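# Sort bench bottles into colour trays and unload both trays

## Task

Two bottle trays ride on the conveyor and extra bottles stand on the bench. One bottle is defective, either uncapped or capped in a colour that matches neither tray; it goes in no tray and has to finish on the bench. Each remaining bench bottle goes into the tray marked with its cap colour. At the end, both trays must rest entirely on the stand next to the conveyor, and every good bottle must be upright inside its tray. The conveyor runs on its own and carries toward scene +y. The first red stop, between arm2 and arm1, releases its tray only when that tray weighs as much as a full one and the second stop is empty. The second red stop, between arm4 and arm3, keeps its tray until the tray is lifted off. A tray will not leave or arrive at a stop while any part of an arm is over the conveyor's near rail at that spot.

## Robot and tools

ROBOTS. There are four arms, arm1 to arm4. Each is an i2rt Big YAM with a five-finger right hand. All poses are in one scene frame, in metres, with the origin on the floor and +z pointing up. Feet (base_link) sit at: arm1 x=+0.027 y=+0.334 z=+0.971; arm2 x=-0.068 y=-0.299 z=+0.983; arm3 x=-0.077 y=+1.910 z=+1.019; arm4 x=+0.026 y=+1.251 z=+0.963. Each foot faces roughly along its own +x. Reach is about 1.07 m from the joint1 axis. The conveyor carries trays toward +y. Stop 1 lies between arm2 and arm1, and stop 2 lies between arm4 and arm3.

JOINTS. Every joint value is an absolute target in radians. Ranges: joint1_rad -2.879 to 2.879 (base yaw, positive is counter-clockwise from above); joint2_rad 0 to 3.141 (shoulder, 0 is upper arm pointing back, positive raises it up and forward); joint3_rad 0 to 3.019 (elbow, 0 is fully folded); joint4_rad -1.692 to 1.57 (hand pitch, positive tips the fingers up); joint5_rad -1.57 to 1.57 (sideways swing, positive is to the arm's right); joint6_rad -2.094 to 2.094 (roll, positive is clockwise when viewed from behind the hand). Hand motors hand_little, hand_ring, hand_middle, hand_index and hand_thumb_bend take absolute values from -1 to 1, where +1 is straight/open and -1 is curled. hand_thumb_turn uses the same range: +1 puts the thumb beside the palm and -1 puts it opposite the fingers. hand_force_limit (-1 to 1) is a setting that maps to about 0 to 10 N at the fingertip (0 to 15 N for the thumb). hand_speed (-0.96 to 1) is also a setting; full speed is reached at +0.48. At the start of a scene the force limit is 0 and the speed is -0.8, which is slow.

HAND GEOMETRY. The hand point lies 0.045 m in front of the palm. In the hand frame, +z runs along the straight fingers, +y points out of the palm, and +x runs across the palm away from the thumb. Straight fingers extend roughly 0.06 to 0.07 m past the point. With the thumb turned fully in front, the hand can wrap objects about 0.035 to 0.065 m thick. A wrist bracket on the little-finger side sticks out and can strike things. The wrist camera sits on that same side.

move. Arguments are arm1, arm2, arm3 and arm4, one optional object each, plus an optional cameras list. Valid camera names are the arm wrist cameras, cam_side1, cam_stand, cam_stand_across, cam_stand_end, cam_stand_low, cam_station1, cam_stock, or "all". An unknown name voids the whole call. Each arm object may hold:
- joints: a dict of absolute targets keyed by joint name.
- target: one list of 7 numbers [x, y, z, qw, qx, qy, qz]. This is an absolute pose for the hand point in the scene frame. The hand travels in a straight line toward it, starting from its current hand_target.
- speed: peak speed along that path in m/s, 0.002 to 4.3, default 0.25. Rotation is capped at twice this value in rad/s.
- min_time_s: 0.1 to 8 s, the shortest duration for that arm's joint motions.
When target is present, joints may only contain the hand_ keys; anything else gets the call refused. All parts of one action start at the same moment. Hand paths in one action finish together and stop within 10 s. No action runs longer than 15 s. A move with no arm parts simply reports full state and images.

MOTION CAUTIONS. Paths do not steer around obstacles or other arms. Hands lag, drift, and can overshoot, especially when the arm is stretched. Joint-only moves can swing wide and hit hard. A fast, extended arm can overshoot by around 30 degrees, more when loaded. An arm keeps pushing after contact.

wait. Argument seconds, from 0 to 10, plus optional cameras. It lets the scene run without any new command.

zoom_image. Arguments are camera and region [x0, y0, x1, y1], in pixels of that camera's most recent full image, with (0,0) at the top-left. The region can be at most 504 by 504. Only cameras in the latest image set can be zoomed.

show_instructions takes no arguments and displays the reference pages. finished_scene (optional scene=1) ends the scene for good, so the goal must already hold and stay held.

READING RESULTS. "move" lists the robots that received a motion. "pictures" gives the image order. "as last shown" marks an uncommanded robot, whose status reads "not commanded". "hand" is the measured hand pose, which is less exact at long reach. "hand_target" is the pose the current joint targets would give. A hand is "done" within 1 cm and 2 degrees. "off_target" means the arm is resting short of its goal and may still be pushing. "time_out" is a stop: the joints keep their targets, which are shown in "on_its_own". "joint command not followed" or "pose unreachable" means a safety check is holding the arm back. "not_followed" means the target was dropped. hand_stopped_by gives six words, in this order: little, ring, middle, index, thumb_bend, thumb_turn. Each word is one of moving, target, force, stalled or fault. The *_load_n values are fingertip forces in N, positive when a finger is pushed open. A lost grip shows as loads falling to about 0. Joint velocities are in rad/s, and "within noise" means the arm is still. Torques have offsets and noise. If a move or wait is refused or hits a stop, the later calls in that same reply are skipped.

GRIPPING. A finger motor starts only when its target changes by at least 0.002. It halts at the target, or earlier if its load reaches the force limit. For a gentle grip, use hand_speed -0.94 or lower. To tighten, raise the force limit and also send a more-closed target. To release, send a more-open target.

AVOID. Do not press two robots hard together, and never close a hand on another robot's fingers. Do not knock objects off the work area. Do not drop items, even by a few mm, release moving parts, or slam into fixed things. Do not overload fingers with heavy or fast-swung loads. Long stretched holds overheat motors: MOTOR HOT warns you, and at 100 °C an OVER-TEMPERATURE FAULT lets the arm fall. Afterwards, resend any target marked limit_stop_at_motor_heat.

Each tool is called after "Emit:" in YAML: its name, and indented under it one key for each argument.

Reference images:

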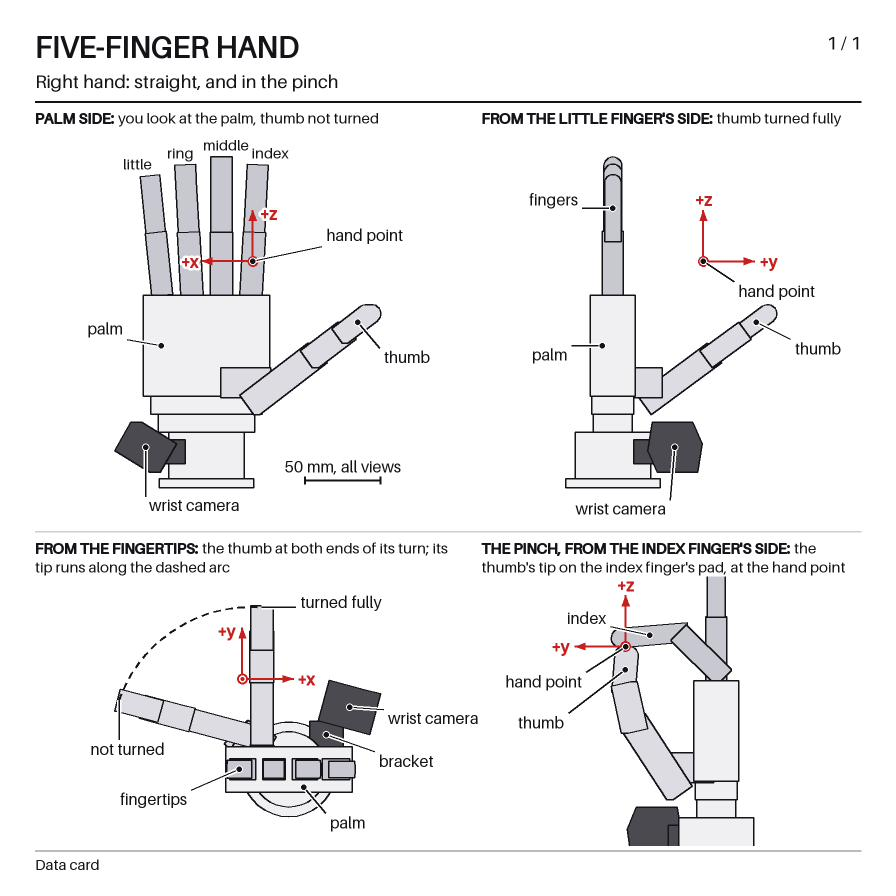

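## Session

Emit:
move:
  cameras: ["all"]

Scene clock: 0.00 s.
Joint torques (N m): no reading
Motor temperatures (°C): arm1=[32 36 31 33 37 34] | arm2=[34 37 34 28 32 32] | arm3=[36 29 33 35 29 35] | arm4=[38 35 31 33 36 35]
Heat: arm1: hottest joint5_rad 37 °C; arm2: hottest joint2_rad 37 °C; arm3: hottest joint1_rad 36 °C; arm4: hottest joint1_rad 38 °C.
Joint velocities: within noise
arm1.joint_positions: joint1_rad=-0.127 joint2_rad=+0.614 joint3_rad=+1.316 joint4_rad=-1.171 joint5_rad=-0.149 joint6_rad=-0.993 hand_little=+1.000 hand_ring=+1.000 hand_middle=+1.000 hand_index=+1.000 hand_thumb_turn=+1.000 hand_thumb_bend=+1.000 hand_force_limit=+0.000 hand_speed=-0.800
arm1.joint_status: not commanded
arm1.hand_stopped_by: target,target,target,target,target,target
arm1.little_load_n: 0.0
arm1.ring_load_n: 0.0
arm1.middle_load_n: 0.0
arm1.index_load_n: 0.0
arm1.thumb_bend_load_n: 0.0
arm1.thumb_turn_load_n: 0.0
arm1.hand: x=+0.2914 y=+0.3080 z=+1.4429 quat_wxyz=(-0.190, +0.820, -0.239, +0.483) (m; scene frame)
arm1.hand_target: x=+0.2909 y=+0.3080 z=+1.4557 quat_wxyz=(-0.192, +0.814, -0.236, +0.495) (m; scene frame)
arm1.hand_status: not commanded
arm2.joint_positions: joint1_rad=+0.056 joint2_rad=+0.630 joint3_rad=+1.342 joint4_rad=-1.144 joint5_rad=+0.153 joint6_rad=-1.198 hand_little=+1.000 hand_ring=+1.000 hand_middle=+1.000 hand_index=+1.000 hand_thumb_turn=+1.000 hand_thumb_bend=+1.000 hand_force_limit=+0.000 hand_speed=-0.800
arm2.joint_status: not commanded
arm2.hand_stopped_by: target,target,target,target,target,target
arm2.little_load_n: 0.0
arm2.ring_load_n: 0.0
arm2.middle_load_n: 0.0
arm2.index_load_n: 0.0
arm2.thumb_bend_load_n: 0.0
arm2.thumb_turn_load_n: 0.0
arm2.hand: x=+0.1847 y=-0.3945 z=+1.4867 quat_wxyz=(-0.007, +0.808, -0.233, +0.541) (m; scene frame)
arm2.hand_target: x=+0.1833 y=-0.3943 z=+1.4978 quat_wxyz=(-0.009, +0.801, -0.232, +0.551) (m; scene frame)
arm2.hand_status: not commanded
arm3.joint_positions: joint1_rad=+0.052 joint2_rad=+0.631 joint3_rad=+1.412 joint4_rad=-1.169 joint5_rad=-0.182 joint6_rad=-1.161 hand_little=+1.000 hand_ring=+1.000 hand_middle=+1.000 hand_index=+1.000 hand_thumb_turn=+1.000 hand_thumb_bend=+1.000 hand_force_limit=+0.000 hand_speed=-0.800
arm3.joint_status: not commanded
arm3.hand_stopped_by: target,target,target,target,target,target
arm3.little_load_n: 0.0
arm3.ring_load_n: 0.0
arm3.middle_load_n: 0.0
arm3.index_load_n: 0.0
arm3.thumb_bend_load_n: 0.0
arm3.thumb_turn_load_n: 0.0
arm3.hand: x=+0.1895 y=+1.8818 z=+1.5413 quat_wxyz=(-0.173, +0.819, -0.148, +0.528) (m; scene frame)
arm3.hand_target: x=+0.1880 y=+1.8818 z=+1.5499 quat_wxyz=(-0.174, +0.814, -0.146, +0.535) (m; scene frame)
arm3.hand_status: not commanded
arm4.joint_positions: joint1_rad=-0.047 joint2_rad=+0.634 joint3_rad=+1.333 joint4_rad=-1.246 joint5_rad=+0.179 joint6_rad=-1.146 hand_little=+1.000 hand_ring=+1.000 hand_middle=+1.000 hand_index=+1.000 hand_thumb_turn=+1.000 hand_thumb_bend=+1.000 hand_force_limit=+0.000 hand_speed=-0.800
arm4.joint_status: not commanded
arm4.hand_stopped_by: target,target,target,target,target,target
arm4.little_load_n: 0.0
arm4.ring_load_n: 0.0
arm4.middle_load_n: 0.0
arm4.index_load_n: 0.0
arm4.thumb_bend_load_n: 0.0
arm4.thumb_turn_load_n: 0.0
arm4.hand: x=+0.2713 y=+1.1888 z=+1.4397 quat_wxyz=(-0.038, +0.845, -0.204, +0.493) (m; scene frame)
arm4.hand_target: x=+0.2706 y=+1.1888 z=+1.4503 quat_wxyz=(-0.041, +0.839, -0.204, +0.503) (m; scene frame)
arm4.hand_status: not commanded
pictures: arm1_cam_wrist, arm2_cam_wrist, arm3_cam_wrist, arm4_cam_wrist, cam_side1, cam_stand, cam_stand_across, cam_stand_end, cam_stand_low, cam_station1, cam_stock

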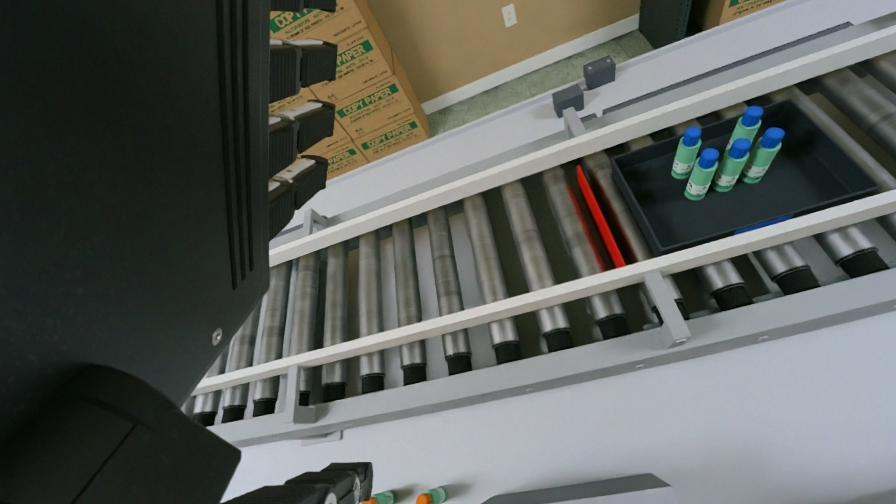

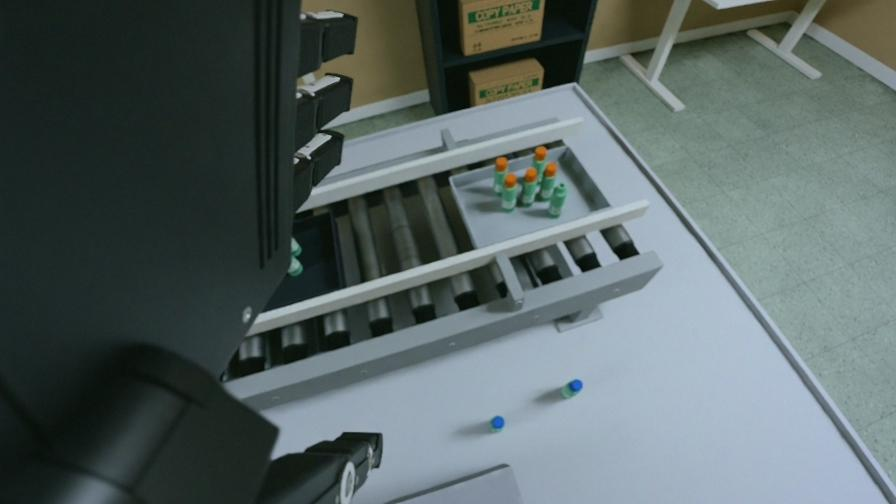

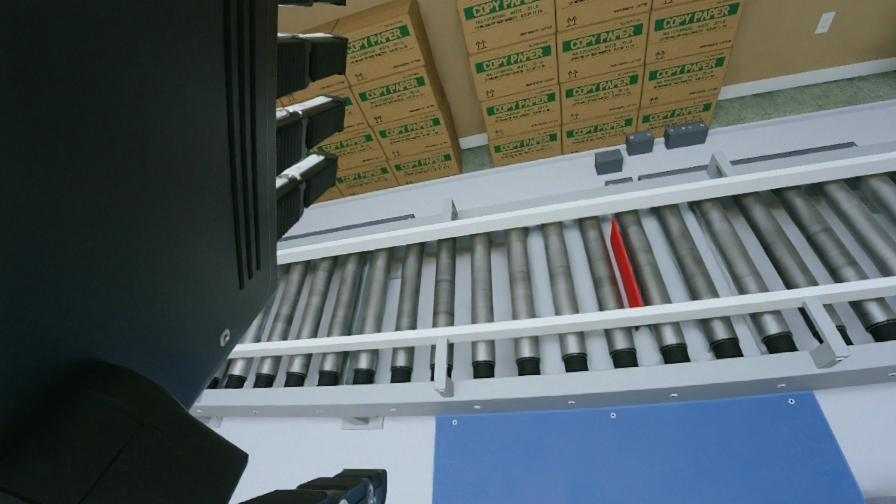

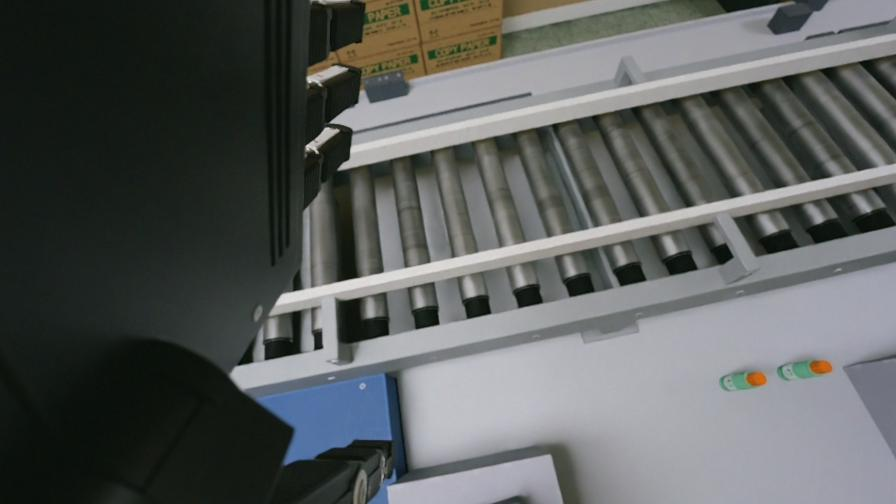

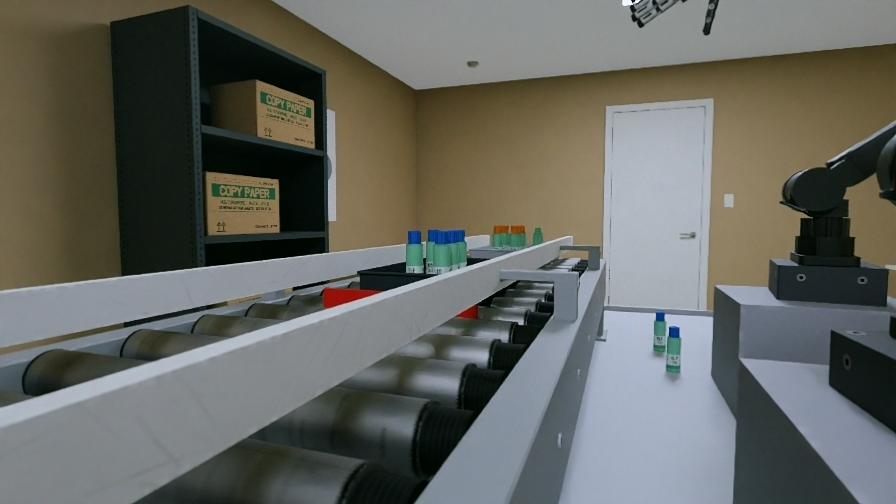

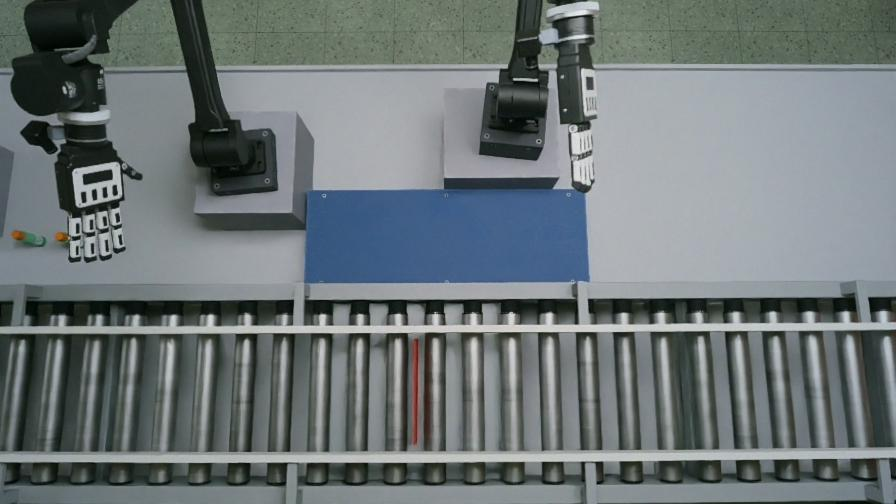

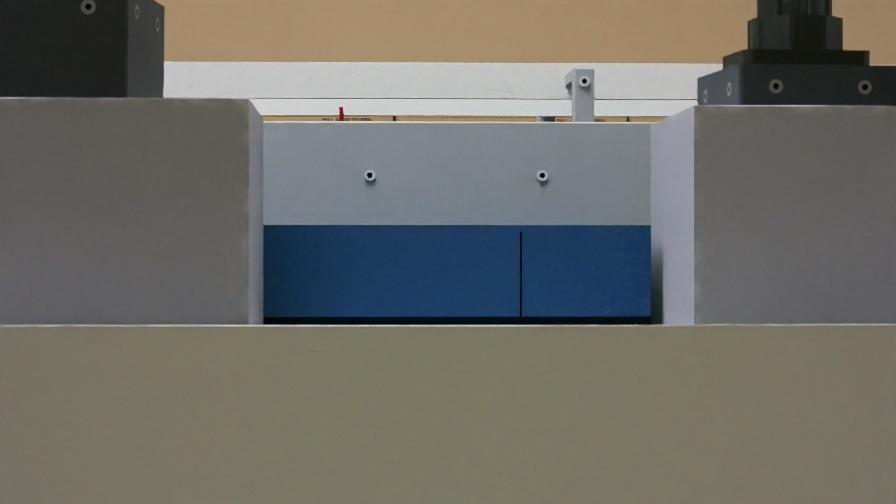

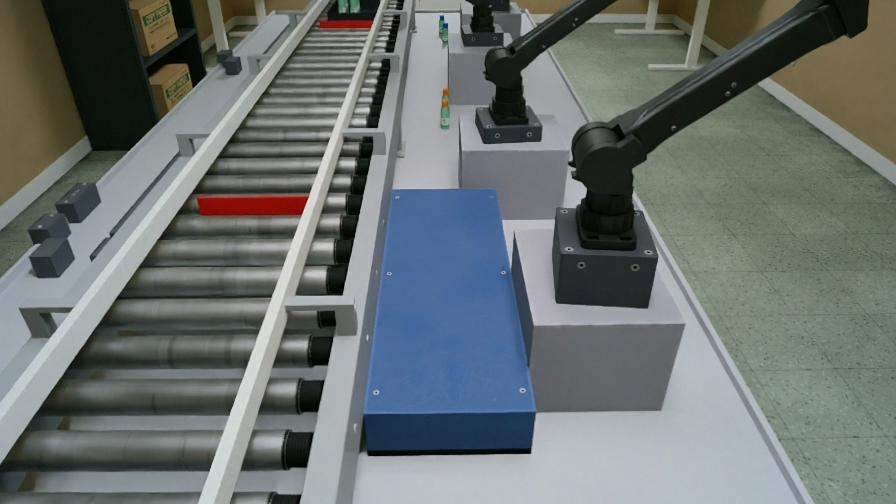

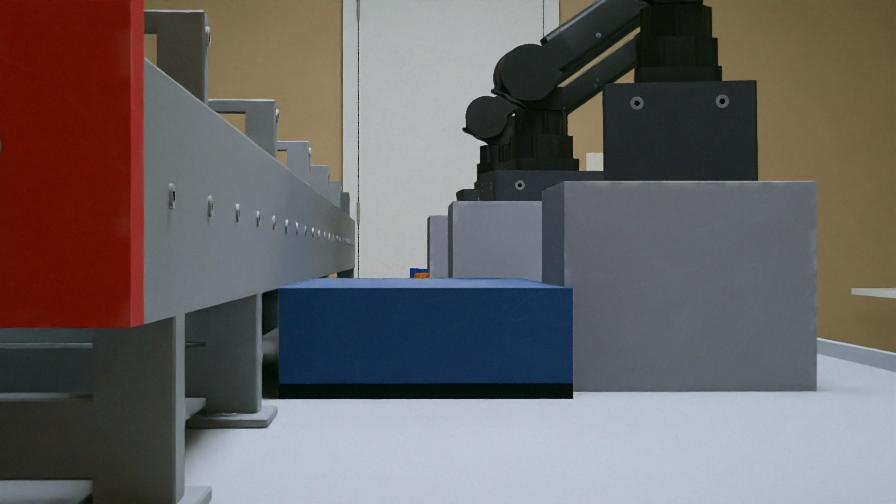

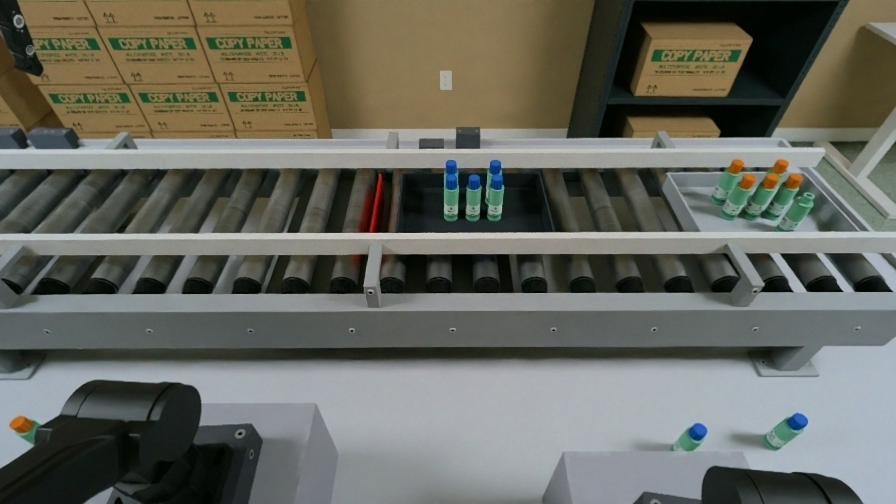

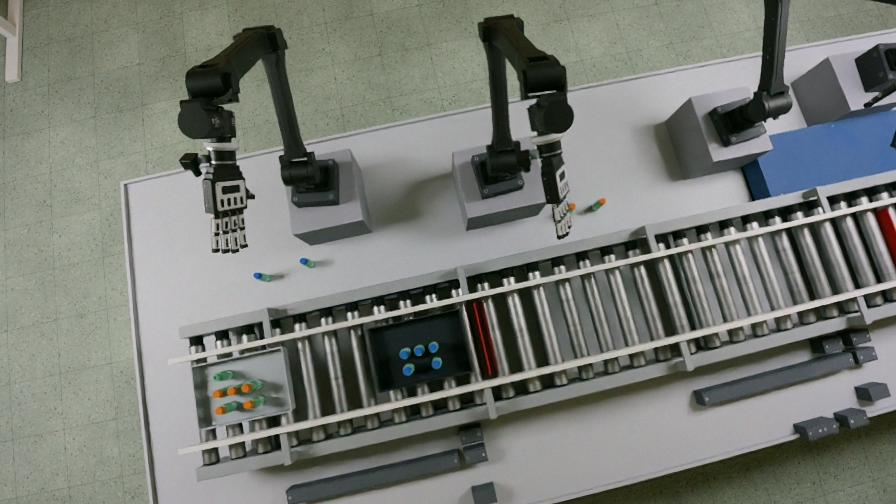

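Emit:
zoom_image:
  camera: "cam_station1"
  region: [380, 130, 600, 260]

Emit:
zoom_image:
  camera: "cam_station1"
  region: [640, 130, 896, 260]

Emit:
zoom_image:
  camera: "cam_stock"
  region: [180, 230, 500, 430]

Emit:
zoom_image:
  camera: "arm4_cam_wrist"
  region: [650, 320, 896, 440]

Scaled by 2.291 from the camera's image (finer frame: 1280x720).

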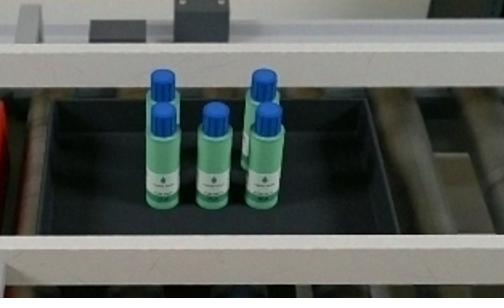

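Scaled by 1.969 from the camera's image (finer frame: 1280x720).

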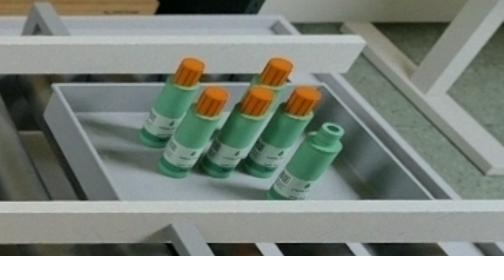

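Scaled by 1.575 from the camera's image (finer frame: 1280x720).

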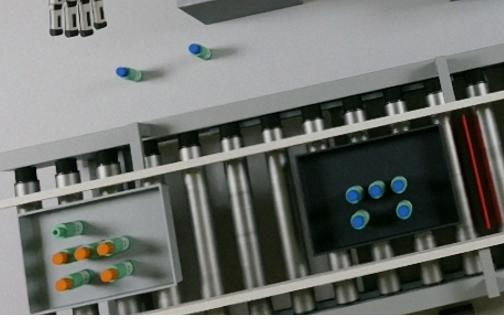

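Scaled by 2.049 from the camera's image (finer frame: 1280x720).

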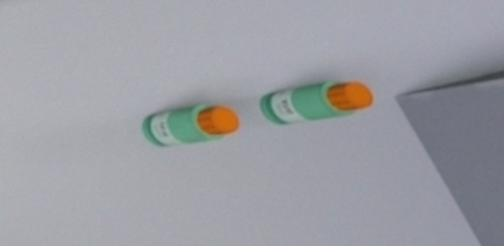

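Emit:
zoom_image:
  camera: "arm1_cam_wrist"
  region: [560, 60, 896, 280]

Emit:
zoom_image:
  camera: "arm2_cam_wrist"
  region: [430, 110, 680, 290]

Emit:
zoom_image:
  camera: "cam_side1"
  region: [300, 200, 640, 400]

Emit:
zoom_image:
  camera: "cam_stock"
  region: [180, 300, 510, 470]

Scaled by 1.500 from the camera's image (finer frame: 1280x720).

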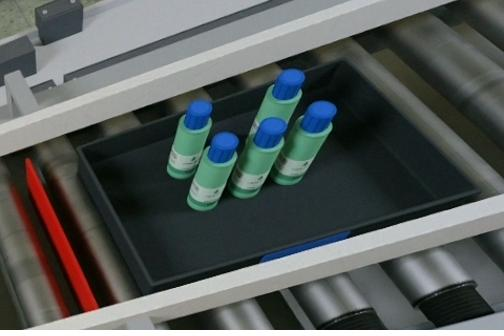

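Scaled by 2.016 from the camera's image (finer frame: 1280x720).

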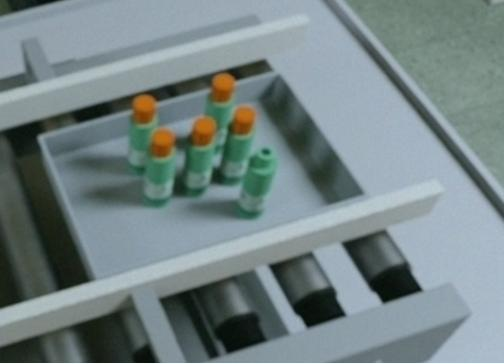

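Scaled by 1.482 from the camera's image (finer frame: 1280x720).

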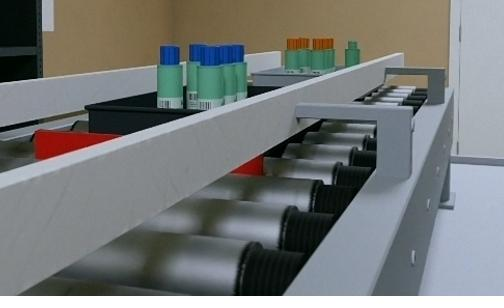

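Scaled by 1.527 from the camera's image (finer frame: 1280x720).

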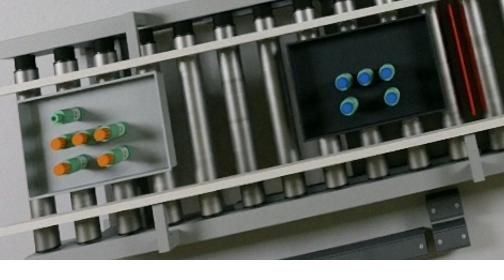

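Emit:
move:
  arm2: {"target": [0.141, -0.446, 1.05, 0, 1, 0, 0], "speed": 0.25, "joints": {"hand_thumb_turn": -1}}
  cameras: ["arm2_cam_wrist", "cam_stock"]

Scene clock: 16.10 s.
Joint torques (N m): arm1=[-0.44 0.91 10.41 2.07 -0.03 -0.06] | arm2=[1.14 -5.83 8.87 0.51 0.24 -0.18] | arm3=[1.26 2.73 9.43 1.74 -0.21 -0.08] | arm4=[-0.21 2.84 12.05 1.7 0.21 -0.01]
Motor temperatures (°C): arm1=[32 35 34 33 37 33] | arm2=[34 37 36 28 32 32] | arm3=[36 29 34 35 29 35] | arm4=[38 35 34 33 36 35]
Heat: arm1: hottest joint5_rad 37 °C; arm2: hottest joint2_rad 37 °C; arm3: hottest joint1_rad 36 °C; arm4: hottest joint1_rad 38 °C.
move: arm2 done
Joint velocities: within noise
arm1, arm3, arm4: as last shown
arm2.joint_positions: joint1_rad=-0.208 joint2_rad=+1.095 joint3_rad=+0.660 joint4_rad=-1.140 joint5_rad=-0.011 joint6_rad=-1.913 hand_little=+1.000 hand_ring=+1.000 hand_middle=+1.000 hand_index=+1.000 hand_thumb_turn=-1.000 hand_thumb_bend=+1.000 hand_force_limit=+0.000 hand_speed=-0.800
arm2.joint_status: all done
arm2.hand_stopped_by: target,target,target,target,target,target
arm2.little_load_n: 0.0
arm2.ring_load_n: 0.0
arm2.middle_load_n: 0.0
arm2.index_load_n: 0.0
arm2.thumb_bend_load_n: 0.0
arm2.thumb_turn_load_n: 0.0
arm2.hand: x=+0.1393 y=-0.4463 z=+1.0523 quat_wxyz=(-0.002, +1.000, -0.008, -0.001)
arm2.hand_target: x=+0.1409 y=-0.4459 z=+1.0500 quat_wxyz=(+0.000, +1.000, +0.000, +0.000)
arm2.hand_status: done (0.003 m and 1.0 deg from the pose sent, 0.442 m and 72.2 deg at the start)
arm3.ring_load_n: -0.5
arm3.thumb_turn_load_n: 0.5
arm2_cam_wrist: T_world_to_cam=[[0.24179, -0.97005, -0.02313, -0.43797], [-0.80196, -0.2132, 0.55804, -0.57668], [-0.54626, -0.11638, -0.82949, 1.00743]] pos_world=[0.19374, -0.43056, 1.14734]

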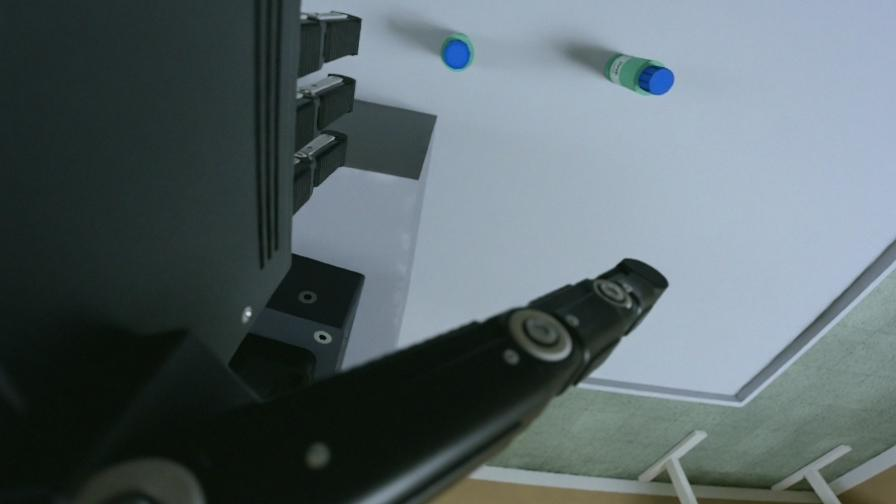

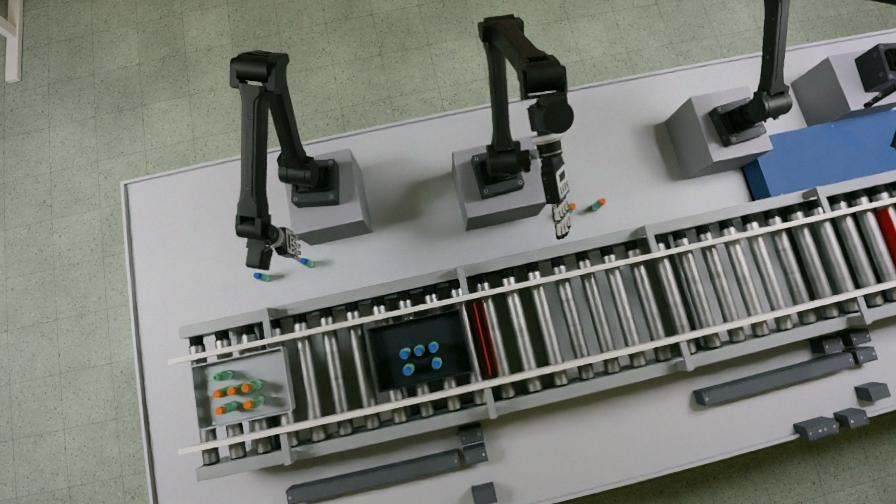

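Emit:
move:
  arm2: {"target": [0.15, -0.458, 0.93, 0, 1, 0, 0], "speed": 0.2}
  cameras: ["arm2_cam_wrist"]

Emit:
zoom_image:
  camera: "cam_stock"
  region: [220, 200, 380, 320]

Scene clock: 18.47 s.
Joint torques (N m): arm1=[-0.5 0.91 10.41 2.09 -0.03 -0.05] | arm2=[0.15 -7.71 6.12 0.54 0.22 -0.15] | arm3=[1.26 2.61 9.44 1.73 -0.21 -0.08] | arm4=[-0.21 2.78 12.04 1.69 0.21 -0.01]
Motor temperatures (°C): arm1=[32 35 34 33 37 33] | arm2=[34 37 36 28 32 32] | arm3=[36 29 34 35 29 35] | arm4=[38 35 35 33 36 35]
Heat: arm1: hottest joint5_rad 37 °C; arm2: hottest joint2_rad 37 °C; arm3: hottest joint1_rad 36 °C; arm4: hottest joint1_rad 38 °C.
move: arm2 done
Joint velocities: arm1=[within noise] | arm2=[0.005 0.005 0.002 -0.012 0.081 -0.183] | arm3=[within noise] | arm4=[within noise]
arm1, arm3, arm4: as last shown
arm2.joint_positions: joint1_rad=-0.221 joint2_rad=+1.411 joint3_rad=+0.519 joint4_rad=-0.679 joint5_rad=-0.011 joint6_rad=-1.940 hand_little=+1.000 hand_ring=+1.000 hand_middle=+1.000 hand_index=+1.000 hand_thumb_turn=-1.000 hand_thumb_bend=+1.000 hand_force_limit=+0.000 hand_speed=-0.800
arm2.joint_status: not commanded
arm2.hand_stopped_by: target,target,target,target,target,target
arm2.little_load_n: 0.0
arm2.ring_load_n: 0.0
arm2.middle_load_n: 0.0
arm2.index_load_n: 0.0
arm2.thumb_bend_load_n: 0.0
arm2.thumb_turn_load_n: 0.0
arm2.hand: x=+0.1522 y=-0.4561 z=+0.9329 quat_wxyz=(-0.001, +1.000, -0.002, +0.001)
arm2.hand_target: x=+0.1500 y=-0.4579 z=+0.9301 quat_wxyz=(+0.000, +1.000, +0.000, +0.000)
arm2.hand_status: done (0.004 m and 0.2 deg from the pose sent, 0.123 m and 1.0 deg at the start)
arm3.ring_load_n: 0.0
arm3.thumb_turn_load_n: 0.0
arm2_cam_wrist: T_world_to_cam=[[0.25486, -0.96677, -0.02005, -0.45666], [-0.80143, -0.22278, 0.55504, -0.50349], [-0.54107, -0.12538, -0.83158, 0.91131]] pos_world=[0.20595, -0.43939, 1.02813]

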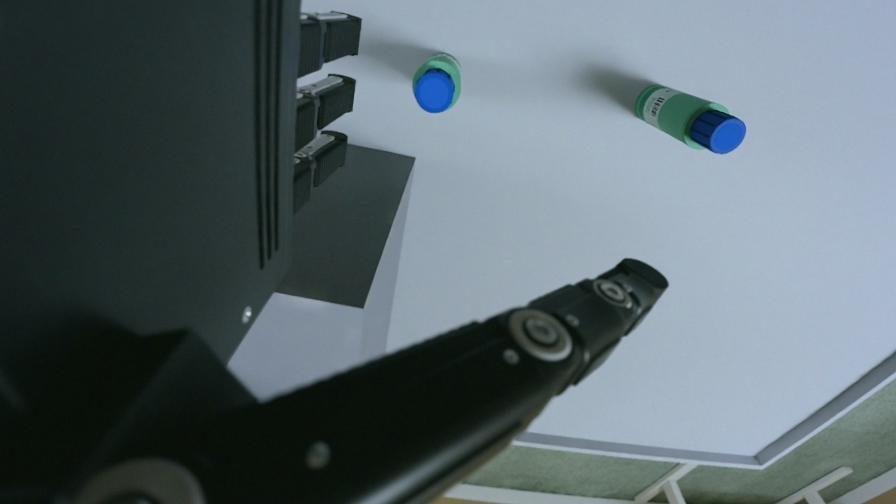

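This scene's latest camera images include none from cam_stock. They are from: arm2_cam_wrist. cam_stock's image comes with the result of a call that names it in "cameras".

Emit:
move:
  arm2: {"target": [0.163, -0.464, 0.86, 0, 1, 0, 0], "speed": 0.15}
  cameras: ["arm2_cam_wrist", "cam_stock"]

Emit:
zoom_image:
  camera: "cam_stock"
  region: [220, 200, 380, 320]

Scene clock: 20.07 s.
Joint torques (N m): arm1=[-0.5 0.85 10.4 2.09 -0.03 -0.06] | arm2=[0.26 -9.82 4.26 0.54 0.22 -0.17] | arm3=[1.26 2.61 9.43 1.73 -0.21 -0.09] | arm4=[-0.21 2.84 12.04 1.7 0.21 -0.01]
Motor temperatures (°C): arm1=[32 35 34 33 37 33] | arm2=[34 37 36 28 32 32] | arm3=[36 29 34 35 29 35] | arm4=[38 35 35 33 36 34]
Heat: arm1: hottest joint5_rad 37 °C; arm2: hottest joint2_rad 37 °C; arm3: hottest joint1_rad 36 °C; arm4: hottest joint1_rad 38 °C.
move: arm2 done
Joint velocities: within noise
arm1, arm3, arm4: as last shown
arm1.little_load_n: 0.5
arm1.index_load_n: -0.5
arm2.joint_positions: joint1_rad=-0.221 joint2_rad=+1.688 joint3_rad=+0.514 joint4_rad=-0.403 joint5_rad=-0.011 joint6_rad=-1.941 hand_little=+1.000 hand_ring=+1.000 hand_middle=+1.000 hand_index=+1.000 hand_thumb_turn=-1.000 hand_thumb_bend=+1.000 hand_force_limit=+0.000 hand_speed=-0.800
arm2.joint_status: not commanded
arm2.hand_stopped_by: target,target,target,target,target,target
arm2.little_load_n: 0.0
arm2.ring_load_n: 0.0
arm2.middle_load_n: 0.0
arm2.index_load_n: 0.0
arm2.thumb_bend_load_n: -0.5
arm2.thumb_turn_load_n: 0.0
arm2.hand: x=+0.1623 y=-0.4608 z=+0.8613 quat_wxyz=(-0.002, +1.000, -0.001, -0.002)
arm2.hand_target: x=+0.1629 y=-0.4639 z=+0.8600 quat_wxyz=(+0.000, +1.000, +0.000, +0.000)
arm2.hand_status: done (0.004 m and 0.4 deg from the pose sent, 0.074 m and 0.2 deg at the start)
arm2_cam_wrist: T_world_to_cam=[[0.25534, -0.96655, -0.02414, -0.46165], [-0.79776, -0.22472, 0.55954, -0.46207], [-0.54625, -0.12361, -0.82845, 0.85562]] pos_world=[0.21664, -0.44428, 0.95624]

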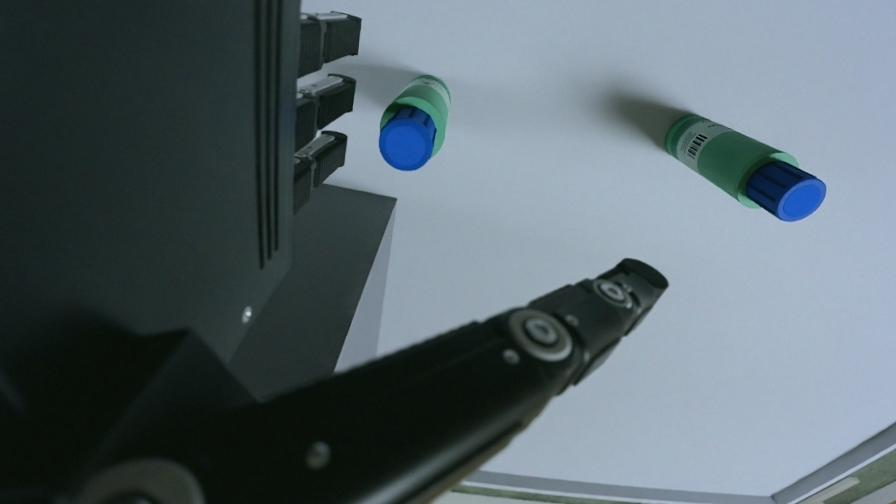

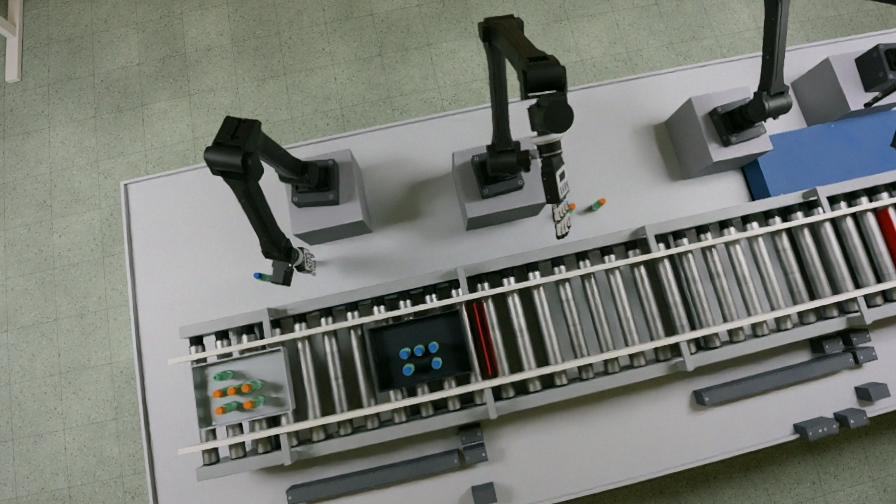

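Scaled by 3.150 from the camera's image (finer frame: 1280x720).

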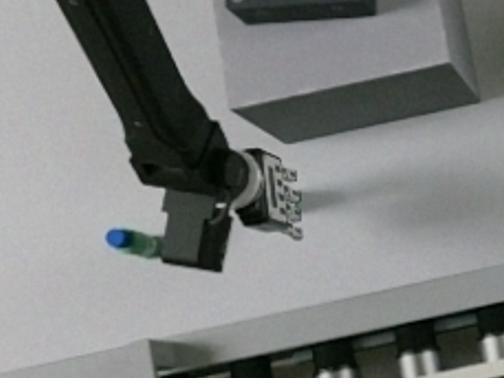

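Emit:
move:
  arm2: {"target": [0.163, -0.467, 0.81, 0, 1, 0, 0], "speed": 0.1}
  cameras: ["arm2_cam_wrist"]

Emit:
zoom_image:
  camera: "arm2_cam_wrist"
  region: [260, 80, 560, 340]

Scene clock: 21.43 s.
Joint torques (N m): arm1=[-0.5 0.85 10.41 2.09 -0.03 -0.06] | arm2=[0.09 -10.58 3.17 0.55 0.22 -0.18] | arm3=[1.26 2.67 9.42 1.74 -0.21 -0.08] | arm4=[-0.26 2.84 12.07 1.69 0.2 -0.01]
Motor temperatures (°C): arm1=[32 35 34 33 37 33] | arm2=[34 37 36 28 32 32] | arm3=[36 29 34 35 29 35] | arm4=[38 35 35 33 36 34]
Heat: arm1: hottest joint5_rad 37 °C; arm2: hottest joint2_rad 37 °C; arm3: hottest joint1_rad 36 °C; arm4: hottest joint1_rad 38 °C.
move: arm2 done
Joint velocities: within noise
arm1, arm3, arm4: as last shown
arm1.little_load_n: 0.0
arm1.index_load_n: 0.0
arm2.joint_positions: joint1_rad=-0.229 joint2_rad=+1.881 joint3_rad=+0.514 joint4_rad=-0.217 joint5_rad=-0.011 joint6_rad=-1.949 hand_little=+1.000 hand_ring=+1.000 hand_middle=+1.000 hand_index=+1.000 hand_thumb_turn=-1.000 hand_thumb_bend=+1.000 hand_force_limit=+0.000 hand_speed=-0.800
arm2.joint_status: not commanded
arm2.hand_stopped_by: target,target,target,target,target,target
arm2.little_load_n: 0.0
arm2.ring_load_n: 0.0
arm2.middle_load_n: 0.0
arm2.index_load_n: 0.0
arm2.thumb_bend_load_n: 0.0
arm2.thumb_turn_load_n: 0.0
arm2.hand: x=+0.1580 y=-0.4620 z=+0.8113 quat_wxyz=(-0.003, +1.000, -0.001, -0.005)
arm2.hand_target: x=+0.1629 y=-0.4669 z=+0.8101 quat_wxyz=(+0.000, +1.000, +0.000, +0.000)
arm2.hand_status: done (0.007 m and 0.7 deg from the pose sent, 0.052 m and 0.4 deg at the start)
arm3.index_load_n: -0.5
arm2_cam_wrist: T_world_to_cam=[[0.25515, -0.9665, -0.02794, -0.45985], [-0.79446, -0.22603, 0.56369, -0.44228], [-0.55112, -0.12163, -0.82551, 0.811]] pos_world=[0.21292, -0.44577, 0.90595]

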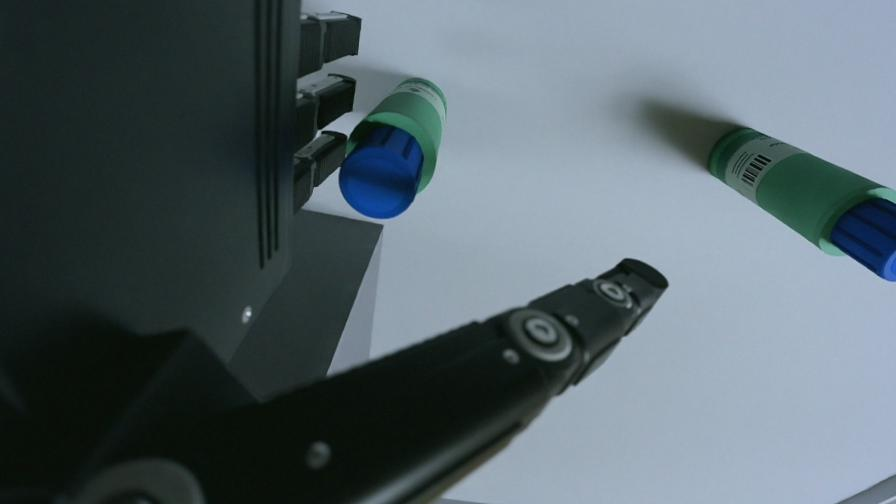

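Scaled by 1.680 from the camera's image (finer frame: 1280x720).

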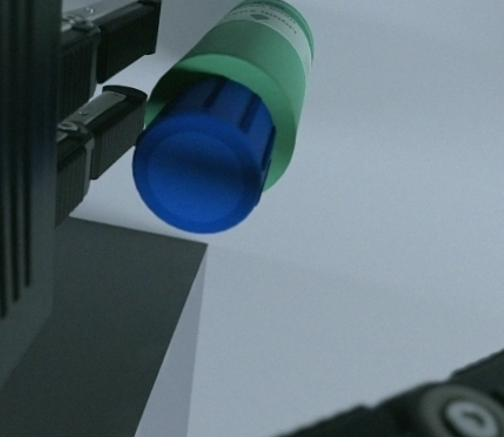

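Emit:
move:
  arm2: {"target": [0.167, -0.479, 0.810, 0, 1, 0, 0], "speed": 0.05, "joints": {"hand_thumb_bend": 0.4, "hand_speed": -0.6}}
  cameras: ["arm2_cam_wrist"]

Scene clock: 23.23 s.
Joint torques (N m): arm1=[-0.56 0.85 10.43 2.1 -0.03 -0.06] | arm2=[0.09 -10.4 4.07 -0.12 0.2 -0.17] | arm3=[1.2 2.67 9.43 1.73 -0.21 -0.08] | arm4=[-0.26 2.78 12.05 1.69 0.21 -0.01]
Motor temperatures (°C): arm1=[32 35 35 33 37 33] | arm2=[34 37 36 28 32 32] | arm3=[36 29 34 35 29 35] | arm4=[38 35 35 33 36 34]
Heat: arm1: hottest joint5_rad 37 °C; arm2: hottest joint2_rad 37 °C; arm3: hottest joint1_rad 36 °C; arm4: hottest joint1_rad 38 °C.
move: arm2 done
Joint velocities: within noise
arm1, arm3, arm4: as last shown
arm2.joint_positions: joint1_rad=-0.263 joint2_rad=+1.882 joint3_rad=+0.529 joint4_rad=-0.217 joint5_rad=-0.010 joint6_rad=-1.982 hand_little=+1.000 hand_ring=+1.000 hand_middle=+1.000 hand_index=+1.000 hand_thumb_turn=-1.000 hand_thumb_bend=+0.400 hand_force_limit=+0.000 hand_speed=-0.600
arm2.joint_status: all done
arm2.hand_stopped_by: target,target,target,target,target,target
arm2.little_load_n: 0.0
arm2.ring_load_n: 0.0
arm2.middle_load_n: 0.0
arm2.index_load_n: 0.0
arm2.thumb_bend_load_n: 0.0
arm2.thumb_turn_load_n: 0.0
arm2.hand: x=+0.1628 y=-0.4744 z=+0.8122 quat_wxyz=(-0.001, +1.000, -0.002, +0.001)
arm2.hand_target: x=+0.1669 y=-0.4789 z=+0.8101 quat_wxyz=(+0.000, +1.000, +0.000, +0.000)
arm2.hand_status: done (0.007 m and 0.3 deg from the pose sent, 0.019 m and 0.7 deg at the start)
arm2_cam_wrist: T_world_to_cam=[[0.25446, -0.96689, -0.01928, -0.48012], [-0.80187, -0.22209, 0.55468, -0.43141], [-0.5406, -0.12568, -0.83184, 0.81432]] pos_world=[0.21646, -0.45769, 0.90743]

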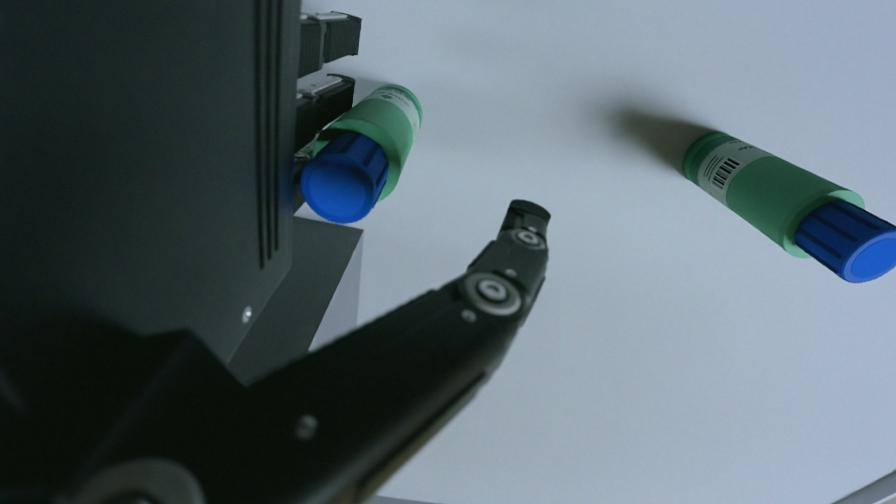

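Emit:
move:
  arm2: {"joints": {"hand_thumb_bend": -0.8, "hand_speed": -0.9, "hand_force_limit": -0.4}}
  cameras: ["arm2_cam_wrist"]

Scene clock: 29.43 s.
Joint torques (N m): arm1=[-0.5 0.91 10.41 2.09 -0.03 -0.05] | arm2=[0.26 -10.52 4.08 -0.14 0.2 -0.17] | arm3=[1.26 2.67 9.42 1.74 -0.21 -0.09] | arm4=[-0.26 2.84 12.05 1.69 0.21 -0.01]
Motor temperatures (°C): arm1=[32 35 35 33 37 33] | arm2=[34 37 36 28 32 32] | arm3=[36 29 35 35 29 35] | arm4=[38 35 36 33 36 34]
Heat: arm1: hottest joint5_rad 37 °C; arm2: hottest joint2_rad 37 °C; arm3: hottest joint1_rad 36 °C; arm4: hottest joint1_rad 38 °C.
move: arm2 off_target
Joint velocities: within noise
arm1, arm3, arm4: as last shown
arm2.joint_positions: joint1_rad=-0.263 joint2_rad=+1.883 joint3_rad=+0.529 joint4_rad=-0.217 joint5_rad=-0.010 joint6_rad=-1.982 hand_little=+1.000 hand_ring=+1.000 hand_middle=+1.000 hand_index=+1.000 hand_thumb_turn=-1.000 hand_thumb_bend=-0.419 hand_force_limit=-0.400 hand_speed=-0.900
arm2.joint_status: hand_thumb_bend off_target (ended at -0.419, target -0.800); the others done
arm2.hand_stopped_by: target,target,target,target,force,target
arm2.little_load_n: 0.0
arm2.ring_load_n: 0.0
arm2.middle_load_n: 0.0
arm2.index_load_n: 0.0
arm2.thumb_bend_load_n: 4.5
arm2.thumb_turn_load_n: 0.0
arm2.hand: x=+0.1627 y=-0.4744 z=+0.8121 quat_wxyz=(-0.001, +1.000, -0.002, +0.001)
arm2.hand_target: x=+0.1669 y=-0.4789 z=+0.8101 quat_wxyz=(+0.000, +1.000, +0.000, +0.000)
arm2.hand_status: not commanded
arm3.little_load_n: 0.5
arm3.ring_load_n: -0.5
arm3.index_load_n: 0.0
arm2_cam_wrist: T_world_to_cam=[[0.25448, -0.96688, -0.0195, -0.47992], [-0.80169, -0.22219, 0.55491, -0.43165], [-0.54087, -0.12558, -0.83168, 0.81421]] pos_world=[0.21645, -0.45769, 0.90733]

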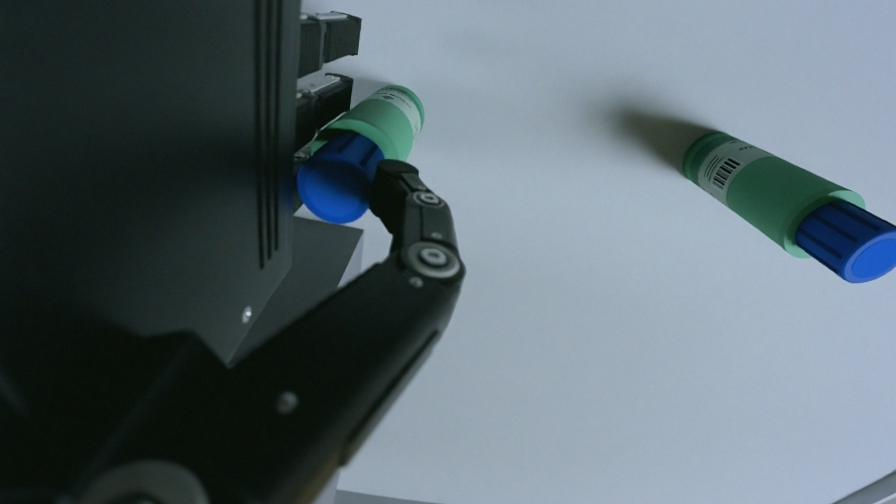

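Emit:
move:
  arm2: {"target": [0.167, -0.479, 0.86, 0, 1, 0, 0], "speed": 0.08}
  cameras: ["arm2_cam_wrist"]

Scene clock: 30.83 s.
Joint torques (N m): arm1=[-0.44 0.85 10.41 2.09 -0.03 -0.05] | arm2=[0.21 -11.28 5.16 -0.36 0.19 -0.16] | arm3=[1.26 2.73 9.43 1.74 -0.21 -0.08] | arm4=[-0.26 2.84 12.05 1.69 0.21 -0.01]
Motor temperatures (°C): arm1=[32 35 36 33 37 33] | arm2=[34 37 36 28 32 32] | arm3=[36 29 35 35 29 35] | arm4=[38 35 36 33 36 34]
Heat: arm1: hottest joint5_rad 37 °C; arm2: hottest joint2_rad 37 °C; arm3: hottest joint1_rad 36 °C; arm4: hottest joint1_rad 38 °C.
move: arm2 done
Joint velocities: within noise
arm1, arm3, arm4: as last shown
arm1.index_load_n: -0.5
arm2.joint_positions: joint1_rad=-0.264 joint2_rad=+1.715 joint3_rad=+0.529 joint4_rad=-0.394 joint5_rad=-0.010 joint6_rad=-1.984 hand_little=+1.000 hand_ring=+1.000 hand_middle=+1.000 hand_index=+1.000 hand_thumb_turn=-1.000 hand_thumb_bend=-0.420 hand_force_limit=-0.400 hand_speed=-0.900
arm2.joint_status: not commanded
arm2.hand_stopped_by: target,target,target,target,force,target
arm2.little_load_n: 0.0
arm2.ring_load_n: 0.0
arm2.middle_load_n: 0.0
arm2.index_load_n: 0.0
arm2.thumb_bend_load_n: 0.0
arm2.thumb_turn_load_n: 0.0
arm2.hand: x=+0.1621 y=-0.4740 z=+0.8565 quat_wxyz=(-0.002, +1.000, -0.001, -0.003)
arm2.hand_target: x=+0.1669 y=-0.4790 z=+0.8600 quat_wxyz=(+0.000, +1.000, +0.000, +0.000)
arm2.hand_status: done (0.008 m and 0.5 deg from the pose sent, 0.048 m and 0.3 deg at the start)
arm3.little_load_n: 0.0
arm3.ring_load_n: 0.0
arm3.thumb_bend_load_n: -0.5
arm2_cam_wrist: T_world_to_cam=[[0.25499, -0.96662, -0.02511, -0.47375], [-0.79656, -0.22471, 0.56125, -0.46423], [-0.54816, -0.12312, -0.82726, 0.84941]] pos_world=[0.21663, -0.45768, 0.95134]

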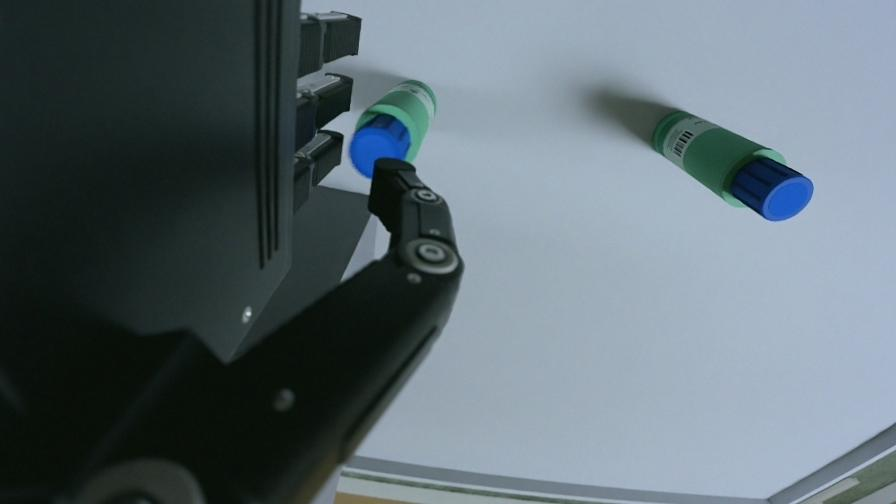

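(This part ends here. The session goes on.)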